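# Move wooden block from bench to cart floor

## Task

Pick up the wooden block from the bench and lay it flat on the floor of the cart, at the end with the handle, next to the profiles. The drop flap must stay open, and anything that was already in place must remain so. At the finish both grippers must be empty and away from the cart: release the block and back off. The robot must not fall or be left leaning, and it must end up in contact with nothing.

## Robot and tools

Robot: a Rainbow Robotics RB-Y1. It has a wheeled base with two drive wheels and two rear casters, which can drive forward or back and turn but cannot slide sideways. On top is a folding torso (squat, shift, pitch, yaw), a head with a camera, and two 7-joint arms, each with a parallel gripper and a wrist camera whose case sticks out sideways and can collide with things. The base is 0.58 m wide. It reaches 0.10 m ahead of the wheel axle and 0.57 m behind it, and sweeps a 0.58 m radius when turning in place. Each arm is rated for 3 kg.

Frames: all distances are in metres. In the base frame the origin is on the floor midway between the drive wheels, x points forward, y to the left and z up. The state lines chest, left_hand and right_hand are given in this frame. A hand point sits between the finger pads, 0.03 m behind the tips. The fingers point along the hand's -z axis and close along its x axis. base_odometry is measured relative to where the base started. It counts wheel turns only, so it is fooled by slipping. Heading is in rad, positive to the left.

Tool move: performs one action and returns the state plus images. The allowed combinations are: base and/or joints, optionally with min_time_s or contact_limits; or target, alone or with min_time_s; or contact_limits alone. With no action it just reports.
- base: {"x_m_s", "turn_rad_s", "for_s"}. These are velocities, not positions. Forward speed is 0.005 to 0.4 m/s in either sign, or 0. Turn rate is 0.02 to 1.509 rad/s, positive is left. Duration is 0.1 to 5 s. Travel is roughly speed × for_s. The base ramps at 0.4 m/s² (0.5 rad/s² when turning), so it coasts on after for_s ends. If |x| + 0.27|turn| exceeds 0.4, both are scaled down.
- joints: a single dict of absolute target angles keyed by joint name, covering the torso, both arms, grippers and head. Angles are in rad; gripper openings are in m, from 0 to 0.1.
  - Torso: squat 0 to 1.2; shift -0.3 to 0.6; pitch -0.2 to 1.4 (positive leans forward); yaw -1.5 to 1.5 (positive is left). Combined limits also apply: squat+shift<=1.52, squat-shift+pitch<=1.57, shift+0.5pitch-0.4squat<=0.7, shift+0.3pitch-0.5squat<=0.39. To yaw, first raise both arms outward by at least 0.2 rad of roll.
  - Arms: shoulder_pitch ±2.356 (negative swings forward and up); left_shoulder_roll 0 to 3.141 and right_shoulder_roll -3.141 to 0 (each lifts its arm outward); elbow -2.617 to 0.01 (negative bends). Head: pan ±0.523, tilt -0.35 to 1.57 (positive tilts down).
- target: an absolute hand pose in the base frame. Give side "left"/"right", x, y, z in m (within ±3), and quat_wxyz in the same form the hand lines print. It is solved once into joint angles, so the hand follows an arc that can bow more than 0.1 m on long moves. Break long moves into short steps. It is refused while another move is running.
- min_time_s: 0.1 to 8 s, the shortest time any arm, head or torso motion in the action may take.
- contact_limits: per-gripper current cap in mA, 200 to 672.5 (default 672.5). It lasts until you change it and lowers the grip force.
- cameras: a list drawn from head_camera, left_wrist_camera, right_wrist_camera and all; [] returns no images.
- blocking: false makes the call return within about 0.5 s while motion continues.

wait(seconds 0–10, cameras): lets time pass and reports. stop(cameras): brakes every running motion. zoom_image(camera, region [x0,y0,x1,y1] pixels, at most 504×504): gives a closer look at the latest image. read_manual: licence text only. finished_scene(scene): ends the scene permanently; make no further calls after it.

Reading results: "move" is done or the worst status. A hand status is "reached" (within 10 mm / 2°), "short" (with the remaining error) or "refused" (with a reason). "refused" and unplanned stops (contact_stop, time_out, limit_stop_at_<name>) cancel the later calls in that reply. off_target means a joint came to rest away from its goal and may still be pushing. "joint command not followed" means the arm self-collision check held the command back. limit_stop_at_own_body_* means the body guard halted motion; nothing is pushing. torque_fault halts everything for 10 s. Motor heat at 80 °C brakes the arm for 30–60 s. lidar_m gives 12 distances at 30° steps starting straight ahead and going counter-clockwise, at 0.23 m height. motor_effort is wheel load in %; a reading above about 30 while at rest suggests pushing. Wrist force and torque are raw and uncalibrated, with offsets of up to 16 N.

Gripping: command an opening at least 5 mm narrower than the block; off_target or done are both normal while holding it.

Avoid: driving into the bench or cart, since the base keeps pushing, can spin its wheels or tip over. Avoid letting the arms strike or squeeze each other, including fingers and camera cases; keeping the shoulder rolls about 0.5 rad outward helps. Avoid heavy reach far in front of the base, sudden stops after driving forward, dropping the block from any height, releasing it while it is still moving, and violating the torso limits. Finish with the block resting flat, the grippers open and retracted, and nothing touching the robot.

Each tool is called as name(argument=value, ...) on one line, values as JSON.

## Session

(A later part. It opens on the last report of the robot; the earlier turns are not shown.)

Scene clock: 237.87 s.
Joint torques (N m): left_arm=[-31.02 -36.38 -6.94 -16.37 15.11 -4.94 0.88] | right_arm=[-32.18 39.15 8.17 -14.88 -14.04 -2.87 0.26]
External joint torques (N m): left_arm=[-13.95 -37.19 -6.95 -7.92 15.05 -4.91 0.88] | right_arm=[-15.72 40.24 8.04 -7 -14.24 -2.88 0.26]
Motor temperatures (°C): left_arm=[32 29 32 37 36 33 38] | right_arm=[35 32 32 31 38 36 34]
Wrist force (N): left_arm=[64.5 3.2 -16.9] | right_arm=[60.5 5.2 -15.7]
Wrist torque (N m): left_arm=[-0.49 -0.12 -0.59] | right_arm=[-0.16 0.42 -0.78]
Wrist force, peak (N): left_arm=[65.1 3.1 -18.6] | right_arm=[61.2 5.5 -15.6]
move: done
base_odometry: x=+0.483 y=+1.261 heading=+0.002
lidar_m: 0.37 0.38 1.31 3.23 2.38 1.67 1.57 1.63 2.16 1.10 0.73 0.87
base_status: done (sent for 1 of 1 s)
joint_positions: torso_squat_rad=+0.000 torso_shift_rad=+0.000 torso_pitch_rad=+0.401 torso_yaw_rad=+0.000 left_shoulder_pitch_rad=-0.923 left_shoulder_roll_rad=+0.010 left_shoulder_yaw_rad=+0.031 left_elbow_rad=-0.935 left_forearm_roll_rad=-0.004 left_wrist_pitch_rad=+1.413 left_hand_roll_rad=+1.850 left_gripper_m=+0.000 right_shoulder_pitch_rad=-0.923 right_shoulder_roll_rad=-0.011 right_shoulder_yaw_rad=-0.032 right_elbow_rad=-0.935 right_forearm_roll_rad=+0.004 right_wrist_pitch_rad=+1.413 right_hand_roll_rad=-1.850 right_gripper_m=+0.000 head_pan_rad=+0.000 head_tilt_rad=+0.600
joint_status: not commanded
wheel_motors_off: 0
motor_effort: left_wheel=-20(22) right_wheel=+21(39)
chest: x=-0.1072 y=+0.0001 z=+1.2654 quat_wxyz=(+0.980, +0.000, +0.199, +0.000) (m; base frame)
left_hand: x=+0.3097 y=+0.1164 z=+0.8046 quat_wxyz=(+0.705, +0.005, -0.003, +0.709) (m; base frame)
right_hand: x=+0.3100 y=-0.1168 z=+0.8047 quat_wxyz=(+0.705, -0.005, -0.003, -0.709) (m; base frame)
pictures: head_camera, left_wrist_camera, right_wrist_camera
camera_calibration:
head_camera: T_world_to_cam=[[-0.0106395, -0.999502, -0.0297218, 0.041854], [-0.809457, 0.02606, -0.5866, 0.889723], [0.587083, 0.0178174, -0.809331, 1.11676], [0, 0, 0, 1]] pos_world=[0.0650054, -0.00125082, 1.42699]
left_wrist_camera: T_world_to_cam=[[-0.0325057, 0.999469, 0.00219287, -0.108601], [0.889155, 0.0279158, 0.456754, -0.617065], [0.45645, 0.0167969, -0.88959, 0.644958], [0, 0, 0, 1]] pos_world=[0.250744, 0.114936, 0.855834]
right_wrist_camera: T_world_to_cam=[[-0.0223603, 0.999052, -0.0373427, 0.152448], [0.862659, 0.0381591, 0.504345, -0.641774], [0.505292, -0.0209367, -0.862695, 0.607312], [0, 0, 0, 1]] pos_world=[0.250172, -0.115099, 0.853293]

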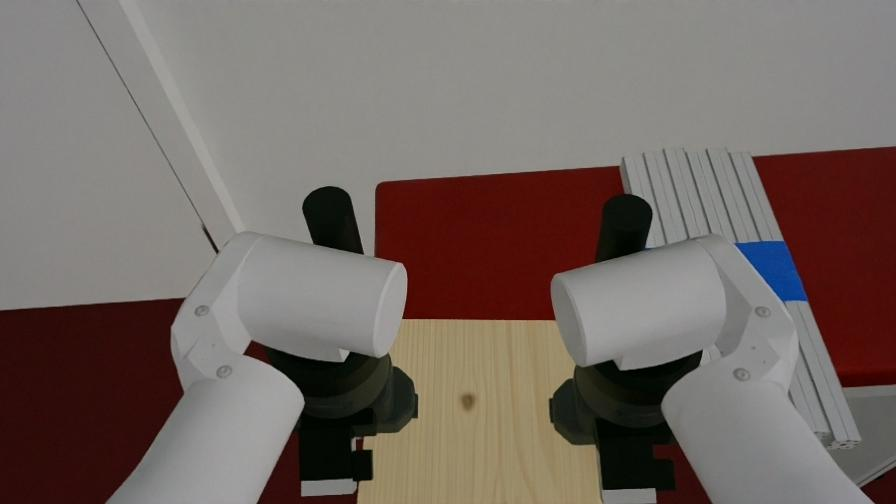

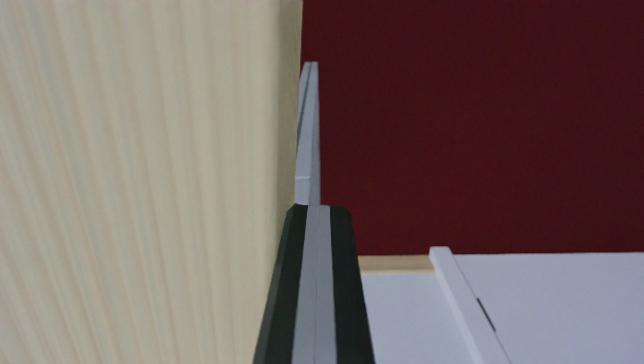

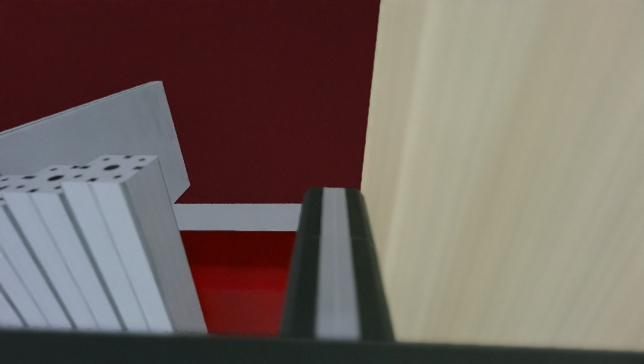

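move(base={"x_m_s": -0.2, "for_s": 2.25}, cameras=[])

move(base={"turn_rad_s": -0.5, "for_s": 3.14}, cameras=[])

move(base={"x_m_s": 0.3, "for_s": 4.66}, cameras=[])

move(base={"turn_rad_s": 0.5, "for_s": 3.19}, cameras=["head_camera"])

Scene clock: 245.23 s.
Joint torques (N m): left_arm=[-30.81 -36.45 -6.84 -16.58 15.1 -4.86 0.88] | right_arm=[-31.49 38.99 8.33 -15.12 -13.98 -2.93 0.33]
External joint torques (N m): left_arm=[-13.74 -37.26 -6.84 -8.12 15.04 -4.83 0.89] | right_arm=[-15.02 40.08 8.2 -7.24 -14.18 -2.94 0.33]
Motor temperatures (°C): left_arm=[32 29 32 37 38 33 38] | right_arm=[36 32 32 32 40 37 34]
Wrist force (N): left_arm=[64.4 3.3 -18.0] | right_arm=[60.5 4.6 -15.2]
Wrist torque (N m): left_arm=[-0.39 -0.07 -0.63] | right_arm=[-0.19 0.43 -0.77]
Wrist force, peak (N): left_arm=[64.9 2.8 -18.3] | right_arm=[61.1 5.6 -15.4]
move: done
base_odometry: x=+0.030 y=+1.260 heading=+0.003
lidar_m: 0.81 1.46 1.93 4.36 1.70 1.19 1.13 1.16 1.54 3.69 1.27 1.07
base_status: done (sent for 2.27 of 2.27 s)
joint_positions: torso_squat_rad=+0.000 torso_shift_rad=+0.000 torso_pitch_rad=+0.401 torso_yaw_rad=+0.000 left_shoulder_pitch_rad=-0.923 left_shoulder_roll_rad=+0.010 left_shoulder_yaw_rad=+0.031 left_elbow_rad=-0.935 left_forearm_roll_rad=-0.004 left_wrist_pitch_rad=+1.413 left_hand_roll_rad=+1.850 left_gripper_m=+0.000 right_shoulder_pitch_rad=-0.923 right_shoulder_roll_rad=-0.011 right_shoulder_yaw_rad=-0.032 right_elbow_rad=-0.935 right_forearm_roll_rad=+0.004 right_wrist_pitch_rad=+1.413 right_hand_roll_rad=-1.850 right_gripper_m=+0.000 head_pan_rad=+0.000 head_tilt_rad=+0.600
joint_status: not commanded
wheel_motors_off: 0
motor_effort: left_wheel=+10(46) right_wheel=-11(26)
chest: x=-0.1072 y=+0.0001 z=+1.2654 quat_wxyz=(+0.980, +0.000, +0.199, +0.000) (m; base frame)
left_hand: x=+0.3097 y=+0.1164 z=+0.8046 quat_wxyz=(+0.705, +0.005, -0.003, +0.709) (m; base frame)
right_hand: x=+0.3101 y=-0.1168 z=+0.8047 quat_wxyz=(+0.705, -0.005, -0.003, -0.709) (m; base frame)
pictures: none
No camera images: "cameras" was empty.

Scene clock: 249.70 s.
Joint torques (N m): left_arm=[-30.95 -36.33 -6.67 -16.5 15.06 -4.9 0.89] | right_arm=[-31.94 39.09 8.19 -15.39 -13.93 -2.88 0.36]
External joint torques (N m): left_arm=[-13.89 -37.14 -6.67 -8.04 15 -4.87 0.89] | right_arm=[-15.47 40.18 8.06 -7.51 -14.13 -2.9 0.36]
Motor temperatures (°C): left_arm=[32 30 32 37 39 33 38] | right_arm=[36 33 32 32 41 37 34]
Wrist force (N): left_arm=[63.4 4.0 -18.1] | right_arm=[60.2 5.3 -15.8]
Wrist torque (N m): left_arm=[-0.49 -0.21 -0.60] | right_arm=[-0.22 0.42 -0.78]
Wrist force, peak (N): left_arm=[65.2 3.0 -17.6] | right_arm=[61.4 4.6 -16.0]
move: done
base_odometry: x=+0.030 y=+1.260 heading=-1.563
lidar_m: 3.63 1.27 1.06 0.82 1.45 1.91 4.36 1.73 1.21 1.14 1.14 1.50
base_status: done (sent for 3.13 of 3.13 s)
joint_positions: torso_squat_rad=+0.000 torso_shift_rad=+0.000 torso_pitch_rad=+0.401 torso_yaw_rad=+0.000 left_shoulder_pitch_rad=-0.923 left_shoulder_roll_rad=+0.010 left_shoulder_yaw_rad=+0.031 left_elbow_rad=-0.935 left_forearm_roll_rad=-0.004 left_wrist_pitch_rad=+1.413 left_hand_roll_rad=+1.850 left_gripper_m=+0.000 right_shoulder_pitch_rad=-0.923 right_shoulder_roll_rad=-0.011 right_shoulder_yaw_rad=-0.032 right_elbow_rad=-0.935 right_forearm_roll_rad=+0.004 right_wrist_pitch_rad=+1.413 right_hand_roll_rad=-1.850 right_gripper_m=+0.000 head_pan_rad=+0.000 head_tilt_rad=+0.600
joint_status: not commanded
wheel_motors_off: 0
motor_effort: left_wheel=+19(42) right_wheel=-2(33)
chest: x=-0.1072 y=+0.0001 z=+1.2654 quat_wxyz=(+0.980, +0.000, +0.199, +0.000) (m; base frame)
left_hand: x=+0.3097 y=+0.1164 z=+0.8046 quat_wxyz=(+0.705, +0.005, -0.003, +0.709) (m; base frame)
right_hand: x=+0.3101 y=-0.1168 z=+0.8047 quat_wxyz=(+0.705, -0.005, -0.003, -0.709) (m; base frame)
pictures: none
No camera images: "cameras" was empty.

Scene clock: 255.43 s.
Joint torques (N m): left_arm=[-30.41 -36.57 -6.81 -16.64 15.04 -4.8 0.87] | right_arm=[-31.27 39.36 7.93 -15.07 -13.86 -2.93 0.4]
External joint torques (N m): left_arm=[-13.34 -37.38 -6.81 -8.18 14.99 -4.77 0.87] | right_arm=[-14.8 40.46 7.8 -7.19 -14.06 -2.94 0.4]
Motor temperatures (°C): left_arm=[32 30 32 38 39 33 38] | right_arm=[36 33 32 32 42 37 34]
Wrist force (N): left_arm=[64.3 3.8 -17.8] | right_arm=[60.5 4.9 -15.9]
Wrist torque (N m): left_arm=[-0.40 -0.10 -0.61] | right_arm=[-0.20 0.40 -0.79]
Wrist force, peak (N): left_arm=[64.7 2.2 -18.3] | right_arm=[61.3 5.5 -16.1]
move: done
base_odometry: x=+0.040 y=-0.140 heading=-1.563
lidar_m: 3.33 1.04 0.73 0.68 0.71 1.69 4.90 1.60 1.12 1.05 1.07 1.41
base_status: done (sent for 4.67 of 4.67 s)
joint_positions: torso_squat_rad=+0.000 torso_shift_rad=+0.000 torso_pitch_rad=+0.401 torso_yaw_rad=+0.000 left_shoulder_pitch_rad=-0.923 left_shoulder_roll_rad=+0.011 left_shoulder_yaw_rad=+0.031 left_elbow_rad=-0.935 left_forearm_roll_rad=-0.004 left_wrist_pitch_rad=+1.413 left_hand_roll_rad=+1.850 left_gripper_m=+0.000 right_shoulder_pitch_rad=-0.923 right_shoulder_roll_rad=-0.011 right_shoulder_yaw_rad=-0.032 right_elbow_rad=-0.935 right_forearm_roll_rad=+0.004 right_wrist_pitch_rad=+1.413 right_hand_roll_rad=-1.850 right_gripper_m=+0.000 head_pan_rad=+0.000 head_tilt_rad=+0.600
joint_status: not commanded
wheel_motors_off: 0
motor_effort: left_wheel=+2(46) right_wheel=-2(38)
chest: x=-0.1071 y=+0.0001 z=+1.2654 quat_wxyz=(+0.980, +0.000, +0.199, +0.000) (m; base frame)
left_hand: x=+0.3098 y=+0.1164 z=+0.8046 quat_wxyz=(+0.705, +0.005, -0.003, +0.709) (m; base frame)
right_hand: x=+0.3101 y=-0.1167 z=+0.8047 quat_wxyz=(+0.705, -0.005, -0.003, -0.709) (m; base frame)
pictures: none
No camera images: "cameras" was empty.

Scene clock: 259.97 s.
Joint torques (N m): left_arm=[-30.17 -36.41 -6.49 -16.52 15.09 -4.84 1.01] | right_arm=[-31.43 39.3 7.89 -15 -13.77 -2.97 0.4]
External joint torques (N m): left_arm=[-13.11 -37.22 -6.49 -8.06 15.03 -4.81 1.01] | right_arm=[-14.96 40.39 7.76 -7.12 -13.97 -2.98 0.4]
Motor temperatures (°C): left_arm=[33 30 32 38 40 33 38] | right_arm=[36 34 32 32 43 37 34]
Wrist force (N): left_arm=[63.9 3.6 -18.5] | right_arm=[60.7 4.3 -15.9]
Wrist torque (N m): left_arm=[-0.47 -0.21 -0.62] | right_arm=[-0.11 0.47 -0.79]
Wrist force, peak (N): left_arm=[65.1 3.1 -18.0] | right_arm=[61.3 4.7 -15.2]
move: done
base_odometry: x=+0.040 y=-0.139 heading=+0.036
lidar_m: 0.68 0.71 1.68 4.42 1.51 1.09 1.03 1.07 1.47 3.82 1.00 0.72
base_status: done (sent for 3.2 of 3.2 s)
joint_positions: torso_squat_rad=+0.000 torso_shift_rad=+0.000 torso_pitch_rad=+0.401 torso_yaw_rad=+0.000 left_shoulder_pitch_rad=-0.923 left_shoulder_roll_rad=+0.011 left_shoulder_yaw_rad=+0.031 left_elbow_rad=-0.935 left_forearm_roll_rad=-0.004 left_wrist_pitch_rad=+1.413 left_hand_roll_rad=+1.850 left_gripper_m=+0.000 right_shoulder_pitch_rad=-0.923 right_shoulder_roll_rad=-0.011 right_shoulder_yaw_rad=-0.032 right_elbow_rad=-0.935 right_forearm_roll_rad=+0.004 right_wrist_pitch_rad=+1.413 right_hand_roll_rad=-1.850 right_gripper_m=+0.000 head_pan_rad=+0.000 head_tilt_rad=+0.600
joint_status: not commanded
wheel_motors_off: 0
motor_effort: left_wheel=+0(42) right_wheel=+16(36)
chest: x=-0.1071 y=+0.0001 z=+1.2654 quat_wxyz=(+0.980, +0.000, +0.199, +0.000) (m; base frame)
left_hand: x=+0.3098 y=+0.1164 z=+0.8046 quat_wxyz=(+0.705, +0.005, -0.003, +0.709) (m; base frame)
right_hand: x=+0.3101 y=-0.1167 z=+0.8047 quat_wxyz=(+0.705, -0.005, -0.003, -0.709) (m; base frame)
pictures: head_camera
camera_calibration:
head_camera: T_world_to_cam=[[-0.0106437, -0.999502, -0.0297193, 0.0418489], [-0.809539, 0.0260595, -0.586488, 0.88959], [0.58697, 0.0178165, -0.809413, 1.11675], [0, 0, 0, 1]] pos_world=[0.0651054, -0.00125082, 1.42689]

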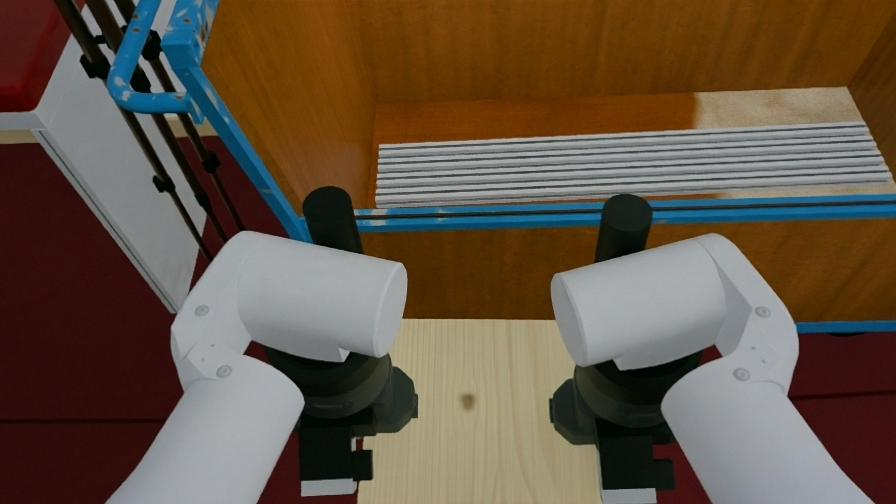

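move(base={"turn_rad_s": 0.25, "for_s": 1.0}, cameras=[])

move(base={"x_m_s": -0.2, "for_s": 1.3}, cameras=[])

move(base={"turn_rad_s": -0.25, "for_s": 1.05}, cameras=[])

move(base={"x_m_s": 0.2, "for_s": 2.5})

Scene clock: 269.67 s.
Joint torques (N m): left_arm=[-30.26 -36.48 -6.63 -16.45 14.95 -4.97 0.87] | right_arm=[-31.28 39.05 8.03 -14.97 -13.91 -2.92 0.33]
External joint torques (N m): left_arm=[-13.19 -37.29 -6.63 -7.99 14.9 -4.94 0.88] | right_arm=[-14.81 40.14 7.89 -7.09 -14.11 -2.93 0.33]
Motor temperatures (°C): left_arm=[33 30 32 38 41 34 38] | right_arm=[37 34 32 32 44 37 34]
Wrist force (N): left_arm=[63.8 3.4 -17.9] | right_arm=[60.9 4.8 -15.3]
Wrist torque (N m): left_arm=[-0.43 -0.19 -0.61] | right_arm=[-0.17 0.48 -0.75]
Wrist force, peak (N): left_arm=[64.8 3.7 -18.6] | right_arm=[61.3 5.1 -15.5]
move: done
base_odometry: x=+0.040 y=-0.139 heading=+0.286
lidar_m: 0.69 1.12 2.88 2.22 1.24 1.03 1.04 1.21 2.01 3.25 0.80 0.69
base_status: done (sent for 1 of 1 s)
joint_positions: torso_squat_rad=+0.000 torso_shift_rad=+0.000 torso_pitch_rad=+0.401 torso_yaw_rad=+0.000 left_shoulder_pitch_rad=-0.923 left_shoulder_roll_rad=+0.011 left_shoulder_yaw_rad=+0.031 left_elbow_rad=-0.935 left_forearm_roll_rad=-0.004 left_wrist_pitch_rad=+1.413 left_hand_roll_rad=+1.850 left_gripper_m=+0.000 right_shoulder_pitch_rad=-0.923 right_shoulder_roll_rad=-0.011 right_shoulder_yaw_rad=-0.032 right_elbow_rad=-0.935 right_forearm_roll_rad=+0.004 right_wrist_pitch_rad=+1.413 right_hand_roll_rad=-1.850 right_gripper_m=+0.000 head_pan_rad=+0.000 head_tilt_rad=+0.600
joint_status: not commanded
wheel_motors_off: 0
motor_effort: left_wheel=-1(17) right_wheel=+20(36)
chest: x=-0.1071 y=+0.0001 z=+1.2654 quat_wxyz=(+0.980, +0.000, +0.199, +0.000) (m; base frame)
left_hand: x=+0.3098 y=+0.1164 z=+0.8046 quat_wxyz=(+0.705, +0.005, -0.003, +0.709) (m; base frame)
right_hand: x=+0.3101 y=-0.1167 z=+0.8047 quat_wxyz=(+0.705, -0.005, -0.003, -0.709) (m; base frame)
pictures: none
No camera images: "cameras" was empty.

Scene clock: 271.83 s.
Joint torques (N m): left_arm=[-30.97 -36.25 -6.67 -16.61 15.09 -4.98 0.93] | right_arm=[-31.33 39.16 8.07 -15.19 -13.82 -2.95 0.3]
External joint torques (N m): left_arm=[-13.9 -37.07 -6.67 -8.16 15.04 -4.96 0.93] | right_arm=[-14.86 40.25 7.94 -7.31 -14.02 -2.96 0.3]
Motor temperatures (°C): left_arm=[33 30 32 38 41 34 38] | right_arm=[37 34 32 32 44 37 34]
Wrist force (N): left_arm=[64.2 2.7 -17.8] | right_arm=[60.9 5.1 -15.5]
Wrist torque (N m): left_arm=[-0.44 -0.06 -0.59] | right_arm=[-0.18 0.48 -0.80]
Wrist force, peak (N): left_arm=[64.9 2.9 -18.4] | right_arm=[61.4 5.6 -15.1]
move: done
base_odometry: x=-0.210 y=-0.213 heading=+0.287
lidar_m: 0.95 1.37 3.32 1.66 0.92 0.78 0.79 0.91 1.52 3.79 1.09 0.94
base_status: done (sent for 1.3 of 1.3 s)
joint_positions: torso_squat_rad=+0.000 torso_shift_rad=+0.000 torso_pitch_rad=+0.401 torso_yaw_rad=+0.000 left_shoulder_pitch_rad=-0.923 left_shoulder_roll_rad=+0.011 left_shoulder_yaw_rad=+0.031 left_elbow_rad=-0.935 left_forearm_roll_rad=-0.004 left_wrist_pitch_rad=+1.413 left_hand_roll_rad=+1.850 left_gripper_m=+0.000 right_shoulder_pitch_rad=-0.923 right_shoulder_roll_rad=-0.011 right_shoulder_yaw_rad=-0.032 right_elbow_rad=-0.935 right_forearm_roll_rad=+0.004 right_wrist_pitch_rad=+1.413 right_hand_roll_rad=-1.850 right_gripper_m=+0.000 head_pan_rad=+0.000 head_tilt_rad=+0.600
joint_status: not commanded
wheel_motors_off: 0
motor_effort: left_wheel=+12(38) right_wheel=-13(32)
chest: x=-0.1072 y=+0.0001 z=+1.2654 quat_wxyz=(+0.980, +0.000, +0.199, +0.000) (m; base frame)
left_hand: x=+0.3097 y=+0.1164 z=+0.8046 quat_wxyz=(+0.705, +0.005, -0.003, +0.709) (m; base frame)
right_hand: x=+0.3101 y=-0.1167 z=+0.8048 quat_wxyz=(+0.705, -0.005, -0.003, -0.709) (m; base frame)
pictures: none
No camera images: "cameras" was empty.

Scene clock: 273.73 s.
Joint torques (N m): left_arm=[-31.15 -36.39 -6.67 -16.66 15.05 -4.99 1.02] | right_arm=[-31.14 39.09 7.81 -15.15 -13.86 -2.88 0.3]
External joint torques (N m): left_arm=[-14.08 -37.2 -6.67 -8.21 15 -4.96 1.02] | right_arm=[-14.67 40.19 7.68 -7.27 -14.06 -2.89 0.3]
Motor temperatures (°C): left_arm=[33 30 32 38 41 34 38] | right_arm=[37 35 32 33 44 37 34]
Wrist force (N): left_arm=[64.4 2.6 -17.7] | right_arm=[60.4 5.4 -15.4]
Wrist torque (N m): left_arm=[-0.36 -0.11 -0.60] | right_arm=[-0.25 0.44 -0.75]
Wrist force, peak (N): left_arm=[64.5 3.5 -17.7] | right_arm=[61.2 4.6 -16.0]
move: done
base_odometry: x=-0.210 y=-0.213 heading=+0.021
lidar_m: 0.93 0.98 1.90 3.60 1.17 0.83 0.79 0.82 1.10 2.73 2.62 0.99
base_status: done (sent for 1.07 of 1.07 s)
joint_positions: torso_squat_rad=+0.000 torso_shift_rad=+0.000 torso_pitch_rad=+0.401 torso_yaw_rad=+0.000 left_shoulder_pitch_rad=-0.923 left_shoulder_roll_rad=+0.011 left_shoulder_yaw_rad=+0.031 left_elbow_rad=-0.935 left_forearm_roll_rad=-0.004 left_wrist_pitch_rad=+1.413 left_hand_roll_rad=+1.850 left_gripper_m=+0.000 right_shoulder_pitch_rad=-0.923 right_shoulder_roll_rad=-0.011 right_shoulder_yaw_rad=-0.032 right_elbow_rad=-0.935 right_forearm_roll_rad=+0.004 right_wrist_pitch_rad=+1.413 right_hand_roll_rad=-1.850 right_gripper_m=+0.000 head_pan_rad=+0.000 head_tilt_rad=+0.600
joint_status: not commanded
wheel_motors_off: 0
motor_effort: left_wheel=+20(44) right_wheel=-1(31)
chest: x=-0.1072 y=+0.0001 z=+1.2654 quat_wxyz=(+0.980, +0.000, +0.199, +0.000) (m; base frame)
left_hand: x=+0.3097 y=+0.1164 z=+0.8046 quat_wxyz=(+0.705, +0.005, -0.003, +0.709) (m; base frame)
right_hand: x=+0.3101 y=-0.1167 z=+0.8048 quat_wxyz=(+0.705, -0.005, -0.003, -0.709) (m; base frame)
pictures: none
No camera images: "cameras" was empty.

Scene clock: 277.10 s.
Joint torques (N m): left_arm=[-30.57 -36.18 -6.81 -16.71 15.04 -5 0.87] | right_arm=[-31.02 39.4 8.02 -15.37 -13.96 -2.83 0.3]
External joint torques (N m): left_arm=[-13.51 -36.99 -6.82 -8.26 14.98 -4.98 0.87] | right_arm=[-14.56 40.49 7.89 -7.49 -14.16 -2.84 0.3]
Motor temperatures (°C): left_arm=[33 30 32 38 42 34 38] | right_arm=[37 35 32 33 44 37 34]
Wrist force (N): left_arm=[64.8 3.2 -18.0] | right_arm=[60.6 4.6 -15.3]
Wrist torque (N m): left_arm=[-0.37 -0.04 -0.60] | right_arm=[-0.17 0.42 -0.79]
Wrist force, peak (N): left_arm=[64.9 3.9 -18.7] | right_arm=[61.1 4.6 -15.1]
move: done
base_odometry: x=+0.290 y=-0.203 heading=+0.020
lidar_m: 0.44 0.47 1.01 4.41 1.89 1.34 1.28 1.33 1.78 4.45 0.66 0.46
base_status: done (sent for 2.5 of 2.5 s)
joint_positions: torso_squat_rad=+0.000 torso_shift_rad=+0.000 torso_pitch_rad=+0.401 torso_yaw_rad=+0.000 left_shoulder_pitch_rad=-0.923 left_shoulder_roll_rad=+0.010 left_shoulder_yaw_rad=+0.031 left_elbow_rad=-0.935 left_forearm_roll_rad=-0.004 left_wrist_pitch_rad=+1.413 left_hand_roll_rad=+1.850 left_gripper_m=+0.000 right_shoulder_pitch_rad=-0.923 right_shoulder_roll_rad=-0.011 right_shoulder_yaw_rad=-0.032 right_elbow_rad=-0.935 right_forearm_roll_rad=+0.004 right_wrist_pitch_rad=+1.413 right_hand_roll_rad=-1.850 right_gripper_m=+0.000 head_pan_rad=+0.000 head_tilt_rad=+0.600
joint_status: not commanded
wheel_motors_off: 0
motor_effort: left_wheel=-4(47) right_wheel=+5(36)
chest: x=-0.1071 y=+0.0001 z=+1.2654 quat_wxyz=(+0.980, +0.000, +0.199, +0.000) (m; base frame)
left_hand: x=+0.3097 y=+0.1164 z=+0.8046 quat_wxyz=(+0.705, +0.005, -0.003, +0.709) (m; base frame)
right_hand: x=+0.3101 y=-0.1167 z=+0.8047 quat_wxyz=(+0.705, -0.005, -0.003, -0.709) (m; base frame)
pictures: head_camera, left_wrist_camera, right_wrist_camera
camera_calibration:
head_camera: T_world_to_cam=[[-0.0106437, -0.999502, -0.0297193, 0.0418489], [-0.809539, 0.0260595, -0.586488, 0.88959], [0.58697, 0.0178165, -0.809413, 1.11675], [0, 0, 0, 1]] pos_world=[0.0651054, -0.00125082, 1.42689]
left_wrist_camera: T_world_to_cam=[[-0.0325053, 0.999469, 0.00219311, -0.108598], [0.889155, 0.0279153, 0.456754, -0.617153], [0.45645, 0.0167969, -0.88959, 0.644913], [0, 0, 0, 1]] pos_world=[0.250844, 0.114936, 0.855834]
right_wrist_camera: T_world_to_cam=[[-0.0225336, 0.999045, -0.0374418, 0.152478], [0.862655, 0.0383587, 0.504336, -0.641832], [0.50529, -0.0209348, -0.862695, 0.607265], [0, 0, 0, 1]] pos_world=[0.250271, -0.114999, 0.853293]

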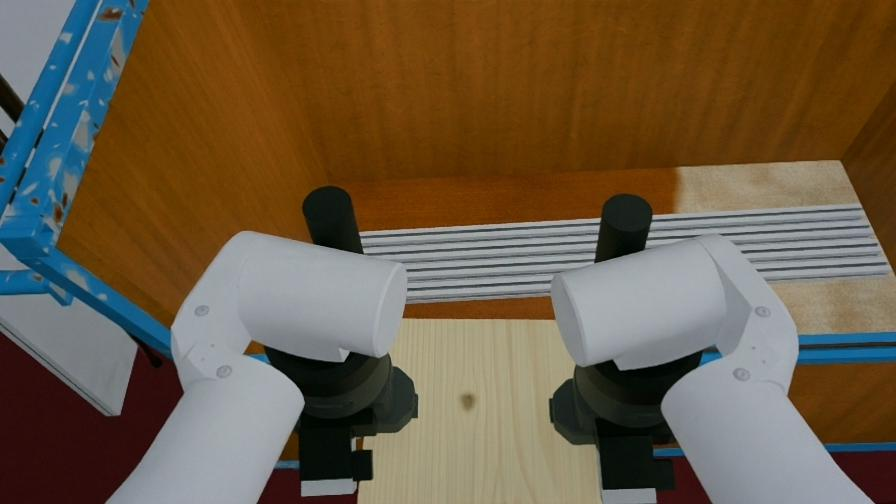

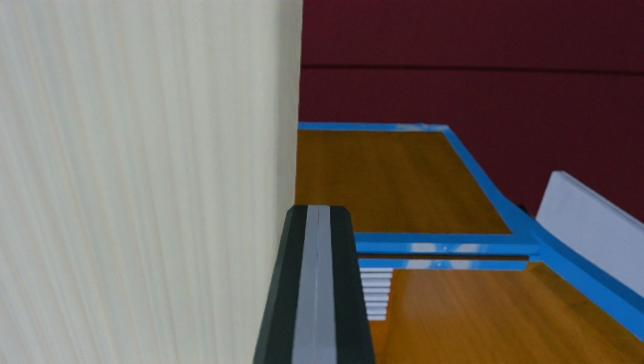

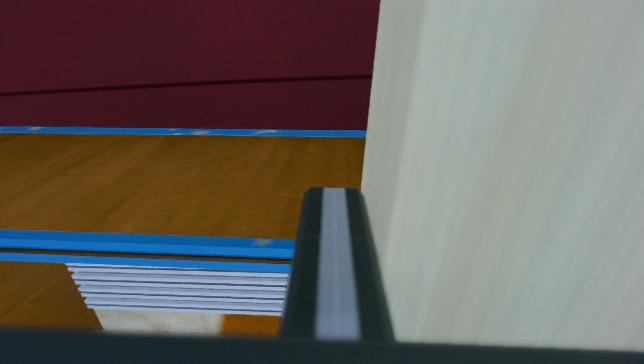

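move(joints={"torso_shift_rad": 0.1}, min_time_s=1.5, cameras=[])

move(base={"x_m_s": 0.15, "for_s": 1.6})

Scene clock: 287.50 s.
Joint torques (N m): left_arm=[-30.82 -36.44 -6.5 -16.69 15.05 -4.85 0.9] | right_arm=[-31.14 39.24 8.01 -15.13 -13.85 -2.88 0.35]
External joint torques (N m): left_arm=[-13.76 -37.25 -6.5 -8.24 15 -4.83 0.9] | right_arm=[-14.68 40.33 7.88 -7.26 -14.05 -2.89 0.35]
Motor temperatures (°C): left_arm=[33 31 32 38 42 34 38] | right_arm=[37 35 32 33 45 37 34]
Wrist force (N): left_arm=[64.3 3.1 -18.8] | right_arm=[60.3 4.7 -15.5]
Wrist torque (N m): left_arm=[-0.42 -0.12 -0.53] | right_arm=[-0.21 0.42 -0.78]
Wrist force, peak (N): left_arm=[64.9 3.3 -17.9] | right_arm=[61.2 4.9 -15.3]
move: done
base_odometry: x=+0.290 y=-0.203 heading=+0.020
lidar_m: 0.44 0.46 1.02 4.41 1.90 1.34 1.28 1.33 1.77 4.46 0.65 0.46
base_status: not commanded
joint_positions: torso_squat_rad=+0.000 torso_shift_rad=+0.100 torso_pitch_rad=+0.401 torso_yaw_rad=+0.000 left_shoulder_pitch_rad=-0.923 left_shoulder_roll_rad=+0.010 left_shoulder_yaw_rad=+0.031 left_elbow_rad=-0.935 left_forearm_roll_rad=-0.004 left_wrist_pitch_rad=+1.413 left_hand_roll_rad=+1.850 left_gripper_m=+0.000 right_shoulder_pitch_rad=-0.923 right_shoulder_roll_rad=-0.011 right_shoulder_yaw_rad=-0.032 right_elbow_rad=-0.935 right_forearm_roll_rad=+0.004 right_wrist_pitch_rad=+1.413 right_hand_roll_rad=-1.850 right_gripper_m=+0.000 head_pan_rad=+0.000 head_tilt_rad=+0.600
joint_status: all done
wheel_motors_off: 0
motor_effort: left_wheel=-4(5) right_wheel=+7(8)
chest: x=-0.0372 y=+0.0001 z=+1.2619 quat_wxyz=(+0.980, +0.000, +0.199, +0.000) (m; base frame)
left_hand: x=+0.3796 y=+0.1164 z=+0.8010 quat_wxyz=(+0.705, +0.005, -0.003, +0.709) (m; base frame)
right_hand: x=+0.3800 y=-0.1167 z=+0.8011 quat_wxyz=(+0.705, -0.005, -0.003, -0.709) (m; base frame)
pictures: none
No camera images: "cameras" was empty.

Scene clock: 289.90 s.
Joint torques (N m): left_arm=[-30.45 -36.64 -6.69 -16.66 15.11 -4.94 0.94] | right_arm=[-31.04 39.16 8.1 -14.93 -13.79 -2.87 0.33]
External joint torques (N m): left_arm=[-13.39 -37.45 -6.69 -8.2 15.05 -4.91 0.94] | right_arm=[-14.57 40.25 7.97 -7.05 -13.99 -2.88 0.33]
Motor temperatures (°C): left_arm=[33 31 32 38 42 34 38] | right_arm=[37 35 32 33 45 37 34]
Wrist force (N): left_arm=[64.5 3.0 -18.6] | right_arm=[60.5 5.2 -15.8]
Wrist torque (N m): left_arm=[-0.42 -0.07 -0.55] | right_arm=[-0.21 0.43 -0.79]
Wrist force, peak (N): left_arm=[64.9 3.0 -18.4] | right_arm=[61.3 5.6 -15.2]
move: done
base_odometry: x=+0.530 y=-0.198 heading=+0.020
lidar_m: 0.20 0.20 0.29 1.56 2.26 1.59 1.52 1.59 2.12 0.92 0.31 0.22
base_status: done (sent for 1.6 of 1.6 s)
joint_positions: torso_squat_rad=+0.000 torso_shift_rad=+0.100 torso_pitch_rad=+0.401 torso_yaw_rad=+0.000 left_shoulder_pitch_rad=-0.923 left_shoulder_roll_rad=+0.010 left_shoulder_yaw_rad=+0.031 left_elbow_rad=-0.935 left_forearm_roll_rad=-0.004 left_wrist_pitch_rad=+1.413 left_hand_roll_rad=+1.850 left_gripper_m=+0.000 right_shoulder_pitch_rad=-0.923 right_shoulder_roll_rad=-0.011 right_shoulder_yaw_rad=-0.032 right_elbow_rad=-0.935 right_forearm_roll_rad=+0.004 right_wrist_pitch_rad=+1.413 right_hand_roll_rad=-1.850 right_gripper_m=+0.000 head_pan_rad=+0.000 head_tilt_rad=+0.600
joint_status: not commanded
wheel_motors_off: 0
motor_effort: left_wheel=-3(19) right_wheel=+3(30)
chest: x=-0.0372 y=+0.0001 z=+1.2619 quat_wxyz=(+0.980, +0.000, +0.199, +0.000) (m; base frame)
left_hand: x=+0.3796 y=+0.1164 z=+0.8011 quat_wxyz=(+0.705, +0.005, -0.003, +0.709) (m; base frame)
right_hand: x=+0.3800 y=-0.1167 z=+0.8012 quat_wxyz=(+0.705, -0.005, -0.003, -0.709) (m; base frame)
pictures: head_camera, left_wrist_camera, right_wrist_camera
camera_calibration:
head_camera: T_world_to_cam=[[-0.0106471, -0.999502, -0.0297217, 0.0424937], [-0.809539, 0.0260636, -0.586487, 0.944204], [0.58697, 0.0178165, -0.809413, 1.07283], [0, 0, 0, 1]] pos_world=[0.135105, -0.00125081, 1.42339]
left_wrist_camera: T_world_to_cam=[[-0.0325053, 0.999469, 0.00219311, -0.106318], [0.889155, 0.0279153, 0.456754, -0.677661], [0.45645, 0.0167969, -0.88959, 0.609804], [0, 0, 0, 1]] pos_world=[0.320744, 0.114936, 0.852234]
right_wrist_camera: T_world_to_cam=[[-0.0225833, 0.999047, -0.0373552, 0.153864], [0.862653, 0.0383578, 0.504339, -0.700369], [0.505291, -0.0208349, -0.862697, 0.568939], [0, 0, 0, 1]] pos_world=[0.320171, -0.114999, 0.849793]

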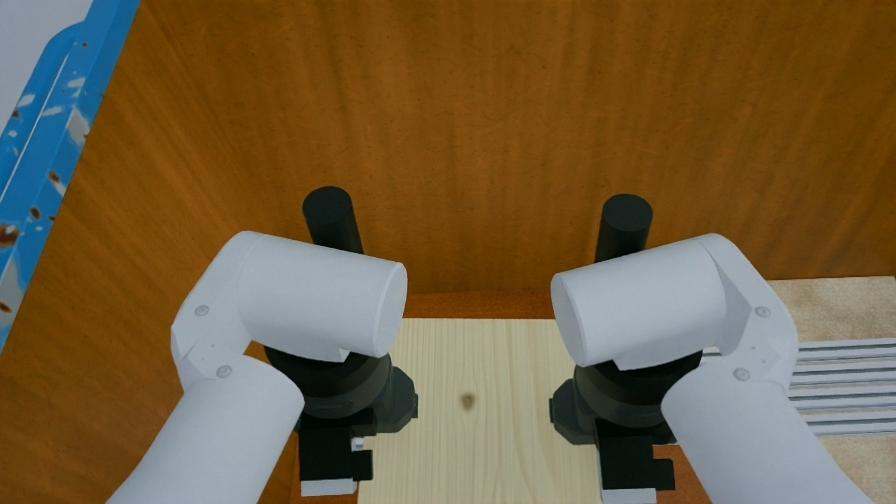

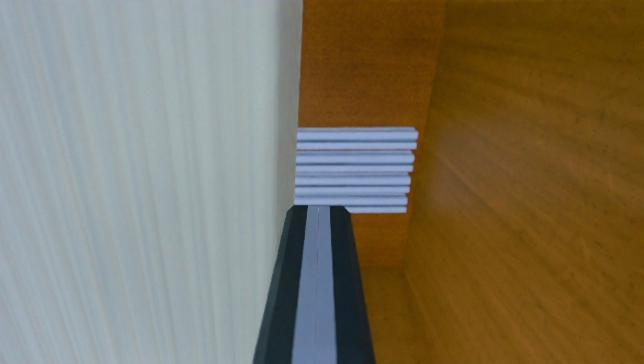

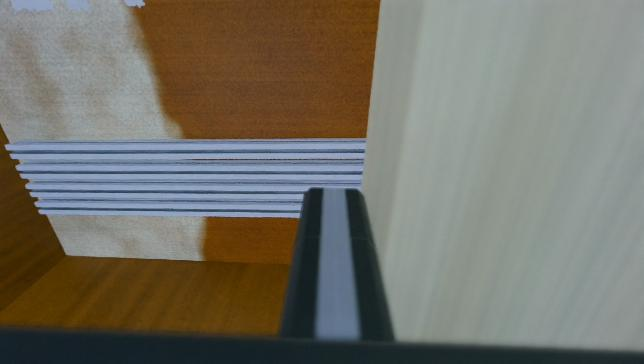

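move(joints={"torso_squat_rad": 0.275, "torso_shift_rad": 0.125, "torso_pitch_rad": 0.575, "left_shoulder_pitch_rad": -0.924, "left_shoulder_roll_rad": 0.004, "left_shoulder_yaw_rad": 0.0216, "left_elbow_rad": -0.934, "left_forearm_roll_rad": -0.056, "left_wrist_pitch_rad": 1.2415, "left_hand_roll_rad": 1.8755, "right_shoulder_pitch_rad": -0.924, "right_shoulder_roll_rad": -0.004, "right_shoulder_yaw_rad": -0.0216, "right_elbow_rad": -0.934, "right_forearm_roll_rad": 0.056, "right_wrist_pitch_rad": 1.2415, "right_hand_roll_rad": -1.8755}, min_time_s=3, cameras=["left_wrist_camera", "right_wrist_camera"])

Scene clock: 298.63 s.
Joint torques (N m): left_arm=[-24.72 -30.83 -7.84 -13.77 10.64 -4.22 0.75] | right_arm=[-23.48 33.63 8.54 -12.57 -9.53 -2.67 0.17]
External joint torques (N m): left_arm=[-10.69 -30.37 -7.5 -5.92 10.6 -4.19 0.75] | right_arm=[-10.01 33.49 8.14 -5.25 -9.73 -2.69 0.17]
Motor temperatures (°C): left_arm=[33 31 32 38 42 34 38] | right_arm=[37 35 32 33 45 37 34]
Wrist force (N): left_arm=[49.4 2.6 -17.8] | right_arm=[45.9 3.5 -15.3]
Wrist torque (N m): left_arm=[-0.49 -0.03 -0.40] | right_arm=[-0.15 0.37 -0.62]
Wrist force, peak (N): left_arm=[65.2 3.3 -17.6] | right_arm=[61.7 4.9 -15.1]
move: done
base_odometry: x=+0.530 y=-0.198 heading=+0.020
lidar_m: 0.20 0.21 0.29 1.57 2.27 1.60 1.52 1.58 2.10 0.90 0.30 0.21
base_status: not commanded
joint_positions: torso_squat_rad=+0.275 torso_shift_rad=+0.125 torso_pitch_rad=+0.576 torso_yaw_rad=+0.000 left_shoulder_pitch_rad=-0.921 left_shoulder_roll_rad=+0.011 left_shoulder_yaw_rad=+0.024 left_elbow_rad=-0.933 left_forearm_roll_rad=-0.059 left_wrist_pitch_rad=+1.243 left_hand_roll_rad=+1.875 left_gripper_m=+0.000 right_shoulder_pitch_rad=-0.921 right_shoulder_roll_rad=-0.012 right_shoulder_yaw_rad=-0.024 right_elbow_rad=-0.933 right_forearm_roll_rad=+0.058 right_wrist_pitch_rad=+1.242 right_hand_roll_rad=-1.876 right_gripper_m=+0.000 head_pan_rad=+0.000 head_tilt_rad=+0.600
joint_status: all done
wheel_motors_off: 0
motor_effort: left_wheel=-3(5) right_wheel=+3(5)
chest: x=+0.0246 y=+0.0001 z=+1.2085 quat_wxyz=(+0.959, +0.000, +0.284, +0.000) (m; base frame)
left_hand: x=+0.3941 y=+0.1173 z=+0.6775 quat_wxyz=(+0.704, +0.007, -0.006, +0.710) (m; base frame)
right_hand: x=+0.3946 y=-0.1176 z=+0.6777 quat_wxyz=(+0.704, -0.007, -0.006, -0.710) (m; base frame)
pictures: left_wrist_camera, right_wrist_camera
camera_calibration:
left_wrist_camera: T_world_to_cam=[[-0.0356835, 0.999312, 0.0100893, -0.110558], [0.888563, 0.0271053, 0.457952, -0.634601], [0.457364, 0.0253063, -0.888919, 0.491491], [0, 0, 0, 1]] pos_world=[0.335148, 0.115245, 0.728628]
right_wrist_camera: T_world_to_cam=[[-0.0196095, 0.998772, -0.0455006, 0.154794], [0.862128, 0.039938, 0.505114, -0.650733], [0.506311, -0.0293223, -0.861852, 0.453011], [0, 0, 0, 1]] pos_world=[0.334686, -0.115331, 0.726166]

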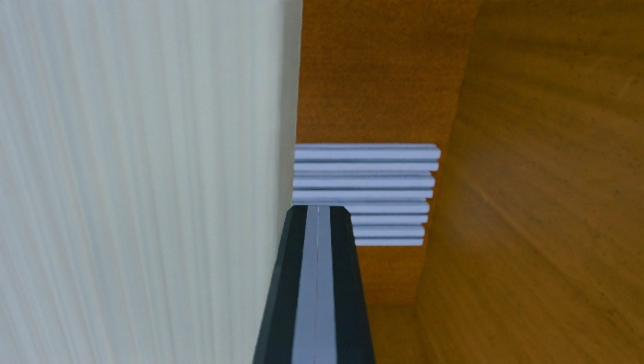

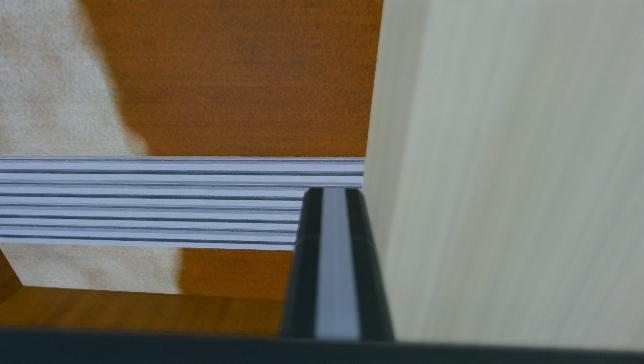

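move(joints={"torso_squat_rad": 0.55, "torso_shift_rad": 0.13, "torso_pitch_rad": 0.75, "left_shoulder_pitch_rad": -0.9255, "left_shoulder_roll_rad": 0.006, "left_shoulder_yaw_rad": 0.003, "left_elbow_rad": -0.925, "left_forearm_roll_rad": -0.107, "left_wrist_pitch_rad": 1.069, "left_hand_roll_rad": 1.911, "right_shoulder_pitch_rad": -0.9255, "right_shoulder_roll_rad": -0.006, "right_shoulder_yaw_rad": -0.003, "right_elbow_rad": -0.925, "right_forearm_roll_rad": 0.107, "right_wrist_pitch_rad": 1.069, "right_hand_roll_rad": -1.911}, min_time_s=3, cameras=["left_wrist_camera", "right_wrist_camera", "head_camera"])

Scene clock: 304.00 s.
Joint torques (N m): left_arm=[-20.92 -42.71 -14.49 -10.49 13.01 -3.7 -0.07] | right_arm=[-4.65 47.4 12.86 2.46 -14.27 2.35 -0.53]
External joint torques (N m): left_arm=[-10.29 -40.99 -13.87 -3.47 12.97 -3.68 -0.07] | right_arm=[5.57 46.08 12.24 9.04 -14.46 2.35 -0.53]
Motor temperatures (°C): left_arm=[33 31 32 38 42 34 38] | right_arm=[37 35 32 33 44 37 34]
Wrist force (N): left_arm=[63.3 -7.8 -18.4] | right_arm=[61.6 33.1 -1.0]
Wrist torque (N m): left_arm=[-0.17 -0.03 0.53] | right_arm=[-0.33 0.60 0.30]
Wrist force, peak (N): left_arm=[67.6 -5.1 -18.7] | right_arm=[62.5 33.5 2.8]
move: done
base_odometry: x=+0.530 y=-0.198 heading=+0.020
lidar_m: 0.20 0.21 0.28 1.57 2.26 1.60 1.52 1.59 2.12 0.91 0.30 0.21
base_status: not commanded
joint_positions: torso_squat_rad=+0.550 torso_shift_rad=+0.130 torso_pitch_rad=+0.750 torso_yaw_rad=+0.000 left_shoulder_pitch_rad=-0.923 left_shoulder_roll_rad=+0.016 left_shoulder_yaw_rad=+0.007 left_elbow_rad=-0.924 left_forearm_roll_rad=-0.110 left_wrist_pitch_rad=+1.070 left_hand_roll_rad=+1.911 left_gripper_m=+0.000 right_shoulder_pitch_rad=-0.927 right_shoulder_roll_rad=-0.017 right_shoulder_yaw_rad=-0.006 right_elbow_rad=-0.927 right_forearm_roll_rad=+0.111 right_wrist_pitch_rad=+1.068 right_hand_roll_rad=-1.911 right_gripper_m=+0.000 head_pan_rad=+0.000 head_tilt_rad=+0.600
joint_status: all done
wheel_motors_off: 0
motor_effort: left_wheel=-8(8) right_wheel=-10(11)
chest: x=+0.0603 y=+0.0001 z=+1.0987 quat_wxyz=(+0.931, +0.000, +0.366, +0.000) (m; base frame)
left_hand: x=+0.3716 y=+0.1160 z=+0.5070 quat_wxyz=(+0.706, +0.007, -0.007, +0.708) (m; base frame)
right_hand: x=+0.3758 y=-0.1154 z=+0.5088 quat_wxyz=(+0.706, -0.004, -0.010, -0.708) (m; base frame)
pictures: head_camera, left_wrist_camera, right_wrist_camera
camera_calibration:
head_camera: T_world_to_cam=[[-0.0200644, -0.999504, -0.0242676, 0.0333314], [-0.961253, 0.0259599, -0.274442, 0.593648], [0.274936, 0.0178208, -0.961297, 1.06925], [0, 0, 0, 1]] pos_world=[0.277338, -0.00115113, 1.1916]
left_wrist_camera: T_world_to_cam=[[-0.0306259, 0.999471, 0.0109041, -0.110592], [0.887824, 0.0221901, 0.459647, -0.536514], [0.459162, 0.023758, -0.888035, 0.349329], [0, 0, 0, 1]] pos_world=[0.312545, 0.114139, 0.55803]
right_wrist_camera: T_world_to_cam=[[-0.0264691, 0.998605, -0.0456871, 0.147161], [0.85695, 0.0461995, 0.513325, -0.550786], [0.51472, -0.0255643, -0.856977, 0.311795], [0, 0, 0, 1]] pos_world=[0.315404, -0.113538, 0.556656]

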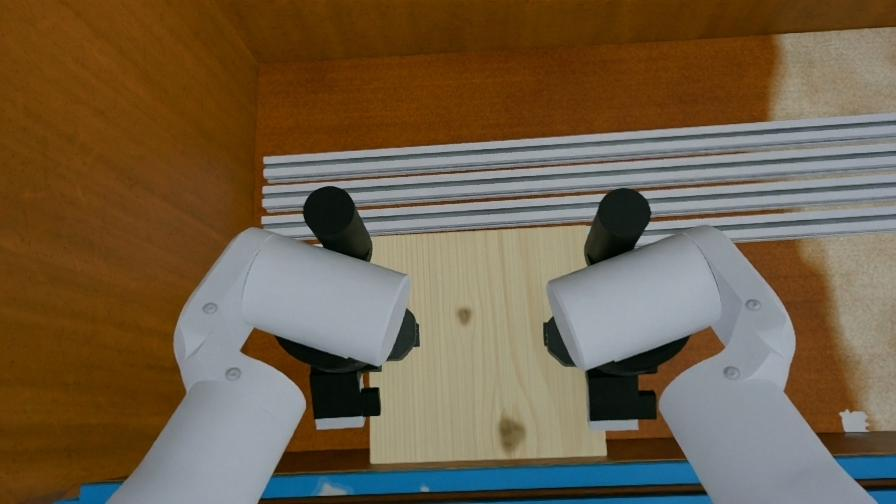

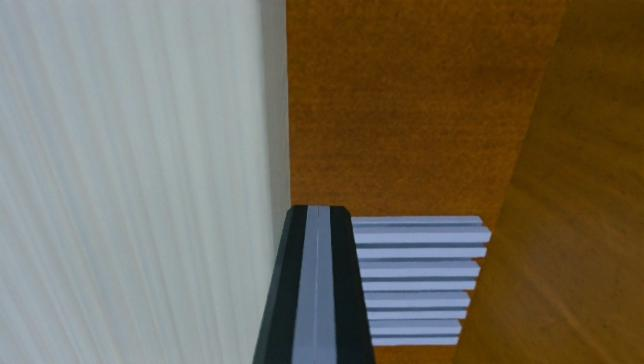

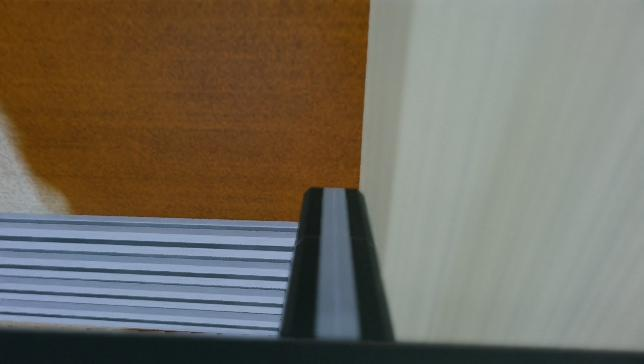

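move(base={"x_m_s": 0.05, "for_s": 0.5}, cameras=["left_wrist_camera", "right_wrist_camera", "head_camera"])

Scene clock: 307.27 s.
Joint torques (N m): left_arm=[-23.34 -39.86 -12.4 -13.98 12.73 -4.68 0.25] | right_arm=[-22.99 42.97 11.7 -13.22 -11.34 -3.8 0]
External joint torques (N m): left_arm=[-12.76 -38.11 -11.77 -6.98 12.7 -4.65 0.25] | right_arm=[-12.93 41.6 11.07 -6.71 -11.53 -3.82 0]
Motor temperatures (°C): left_arm=[33 31 32 38 42 34 38] | right_arm=[36 36 32 33 44 37 34]
Wrist force (N): left_arm=[60.5 1.9 -19.0] | right_arm=[56.9 1.6 -16.1]
Wrist torque (N m): left_arm=[-0.44 -0.03 -0.51] | right_arm=[-0.14 0.51 -0.54]
Wrist force, peak (N): left_arm=[64.7 -8.2 -18.6] | right_arm=[62.0 33.4 -1.0]
move: done
base_odometry: x=+0.555 y=-0.197 heading=+0.020
lidar_m: 0.16 0.18 0.25 1.57 2.28 1.63 1.54 1.62 2.16 0.78 0.27 0.19
base_status: done (sent for 0.5 of 0.5 s)
joint_positions: torso_squat_rad=+0.550 torso_shift_rad=+0.130 torso_pitch_rad=+0.751 torso_yaw_rad=+0.000 left_shoulder_pitch_rad=-0.922 left_shoulder_roll_rad=+0.015 left_shoulder_yaw_rad=+0.006 left_elbow_rad=-0.923 left_forearm_roll_rad=-0.110 left_wrist_pitch_rad=+1.070 left_hand_roll_rad=+1.911 left_gripper_m=+0.000 right_shoulder_pitch_rad=-0.922 right_shoulder_roll_rad=-0.016 right_shoulder_yaw_rad=-0.006 right_elbow_rad=-0.923 right_forearm_roll_rad=+0.110 right_wrist_pitch_rad=+1.070 right_hand_roll_rad=-1.911 right_gripper_m=+0.000 head_pan_rad=+0.000 head_tilt_rad=+0.600
joint_status: not commanded
wheel_motors_off: 0
motor_effort: left_wheel=+1(15) right_wheel=+1(15)
chest: x=+0.0606 y=+0.0001 z=+1.0985 quat_wxyz=(+0.930, +0.000, +0.367, +0.000) (m; base frame)
left_hand: x=+0.3704 y=+0.1156 z=+0.5062 quat_wxyz=(+0.706, +0.008, -0.006, +0.708) (m; base frame)
right_hand: x=+0.3707 y=-0.1159 z=+0.5062 quat_wxyz=(+0.706, -0.008, -0.006, -0.708) (m; base frame)
pictures: head_camera, left_wrist_camera, right_wrist_camera
camera_calibration:
head_camera: T_world_to_cam=[[-0.0200905, -0.999504, -0.0242458, 0.0332088], [-0.961539, 0.0259604, -0.273438, 0.592784], [0.273932, 0.0178198, -0.961584, 1.06929], [0, 0, 0, 1]] pos_world=[0.27774, -0.00125113, 1.1911]
left_wrist_camera: T_world_to_cam=[[-0.0300531, 0.99949, 0.010827, -0.110456], [0.889195, 0.0217861, 0.45701, -0.534162], [0.456541, 0.0233619, -0.889396, 0.350927], [0, 0, 0, 1]] pos_world=[0.311442, 0.113839, 0.557426]
right_wrist_camera: T_world_to_cam=[[-0.0258491, 0.99859, -0.0463581, 0.147534], [0.862667, 0.0457143, 0.503702, -0.542395], [0.505112, -0.0269714, -0.862632, 0.318466], [0, 0, 0, 1]] pos_world=[0.310859, -0.113941, 0.554765]

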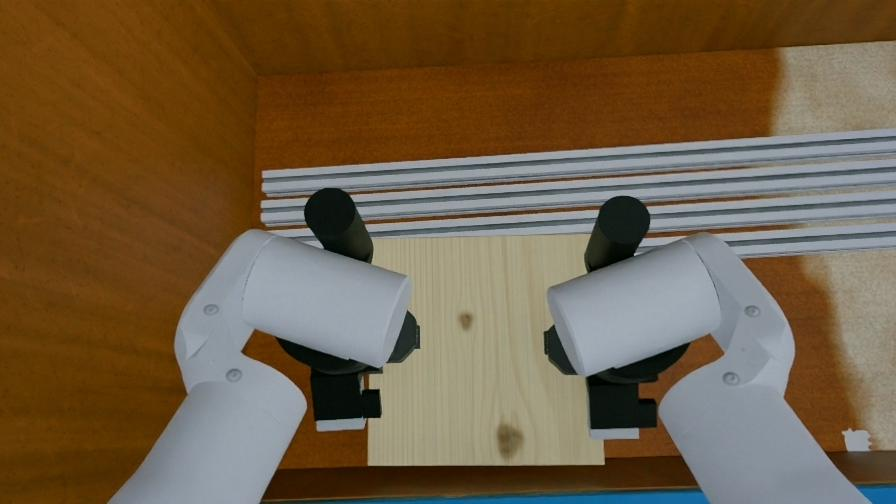

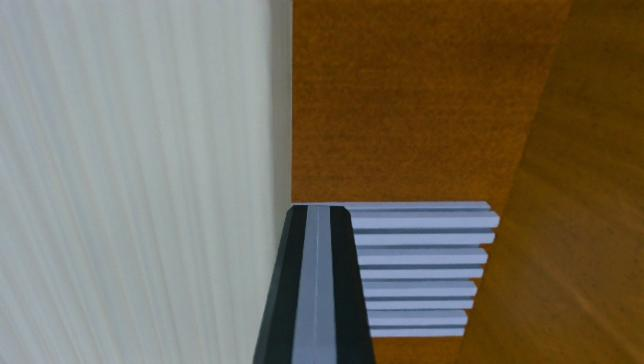

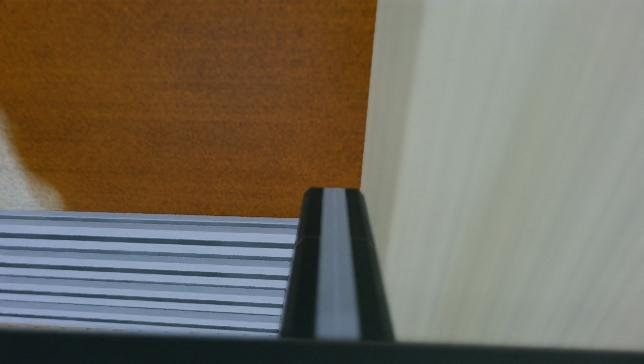

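move(joints={"torso_squat_rad": 0.6, "torso_shift_rad": 0.205, "torso_pitch_rad": 0.925, "left_shoulder_pitch_rad": -0.924, "left_shoulder_roll_rad": 0.012, "left_shoulder_yaw_rad": 0.0, "left_elbow_rad": -0.921, "left_forearm_roll_rad": -0.179, "left_wrist_pitch_rad": 0.9, "left_hand_roll_rad": 1.961, "right_shoulder_pitch_rad": -0.924, "right_shoulder_roll_rad": -0.012, "right_shoulder_yaw_rad": 0.0, "right_elbow_rad": -0.921, "right_forearm_roll_rad": 0.179, "right_wrist_pitch_rad": 0.9, "right_hand_roll_rad": -1.961, "head_tilt_rad": 0.4}, min_time_s=3, cameras=["left_wrist_camera", "right_wrist_camera", "head_camera"])

Scene clock: 315.70 s.
Joint torques (N m): left_arm=[-17.55 -31.18 -11.82 -11.03 7.97 -4.61 0.66] | right_arm=[-16.11 32.49 11.46 -9.99 -6.9 -3.54 0.09]
External joint torques (N m): left_arm=[-10.77 -28.3 -10.87 -5.09 7.93 -4.59 0.66] | right_arm=[-9.78 30.01 10.57 -4.47 -7.07 -3.56 0.09]
Motor temperatures (°C): left_arm=[33 31 32 38 42 34 38] | right_arm=[36 36 32 32 43 37 34]
Wrist force (N): left_arm=[45.4 1.2 -19.3] | right_arm=[41.8 2.2 -15.2]
Wrist torque (N m): left_arm=[-0.38 0.04 -0.42] | right_arm=[-0.19 0.35 -0.54]
Wrist force, peak (N): left_arm=[61.3 1.3 -19.4] | right_arm=[57.5 2.4 -15.4]
move: done
base_odometry: x=+0.555 y=-0.197 heading=+0.020
lidar_m: 0.17 0.17 0.24 1.58 2.29 1.65 1.55 1.62 2.15 0.80 0.28 0.18
base_status: not commanded
joint_positions: torso_squat_rad=+0.600 torso_shift_rad=+0.205 torso_pitch_rad=+0.926 torso_yaw_rad=+0.000 left_shoulder_pitch_rad=-0.921 left_shoulder_roll_rad=+0.019 left_shoulder_yaw_rad=+0.003 left_elbow_rad=-0.920 left_forearm_roll_rad=-0.181 left_wrist_pitch_rad=+0.901 left_hand_roll_rad=+1.961 left_gripper_m=+0.000 right_shoulder_pitch_rad=-0.921 right_shoulder_roll_rad=-0.019 right_shoulder_yaw_rad=-0.003 right_elbow_rad=-0.920 right_forearm_roll_rad=+0.181 right_wrist_pitch_rad=+0.901 right_hand_roll_rad=-1.961 right_gripper_m=+0.000 head_pan_rad=+0.000 head_tilt_rad=+0.400
joint_status: all done
wheel_motors_off: 0
motor_effort: left_wheel=+0(2) right_wheel=+1(3)
chest: x=+0.1369 y=+0.0001 z=+1.0322 quat_wxyz=(+0.895, +0.000, +0.446, +0.000) (m; base frame)
left_hand: x=+0.3786 y=+0.1168 z=+0.3905 quat_wxyz=(+0.705, +0.008, -0.006, +0.710) (m; base frame)
right_hand: x=+0.3789 y=-0.1169 z=+0.3906 quat_wxyz=(+0.705, -0.008, -0.007, -0.710) (m; base frame)
pictures: head_camera, left_wrist_camera, right_wrist_camera
camera_calibration:
head_camera: T_world_to_cam=[[-0.0194764, -0.999504, -0.0247416, 0.033229], [-0.954387, 0.0259601, -0.297443, 0.685068], [0.297938, 0.0178199, -0.954419, 0.935988], [0, 0, 0, 1]] pos_world=[0.375601, -0.00125113, 1.09792]
left_wrist_camera: T_world_to_cam=[[-0.0339227, 0.999361, 0.0112361, -0.108893], [0.888493, 0.0250076, 0.458209, -0.489144], [0.457635, 0.0255269, -0.888773, 0.243339], [0, 0, 0, 1]] pos_world=[0.319546, 0.114844, 0.441627]
right_wrist_camera: T_world_to_cam=[[-0.0219311, 0.998678, -0.0464842, 0.141991], [0.862122, 0.0424342, 0.504921, -0.491821], [0.506227, -0.0290015, -0.861913, 0.213631], [0, 0, 0, 1]] pos_world=[0.318977, -0.114738, 0.439063]

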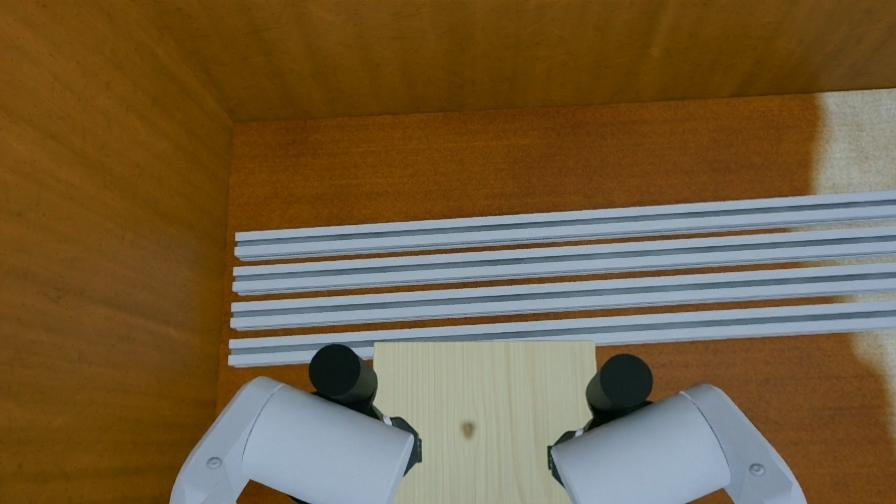

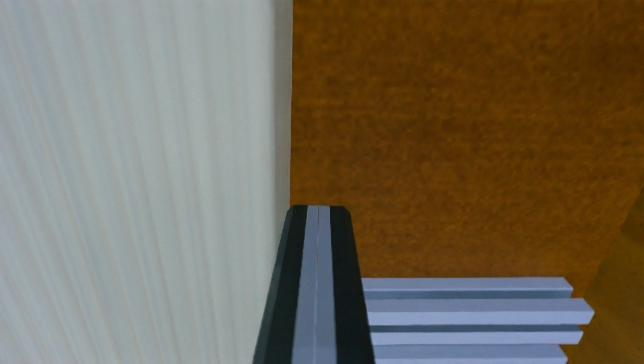

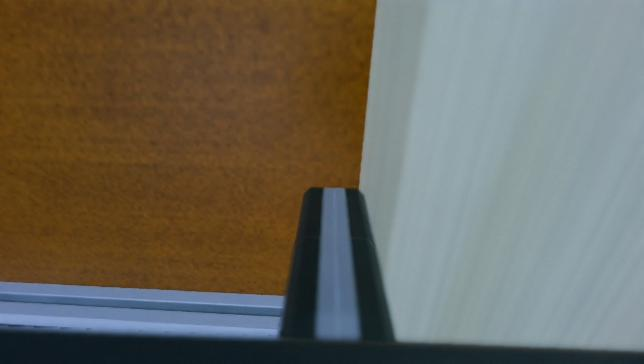

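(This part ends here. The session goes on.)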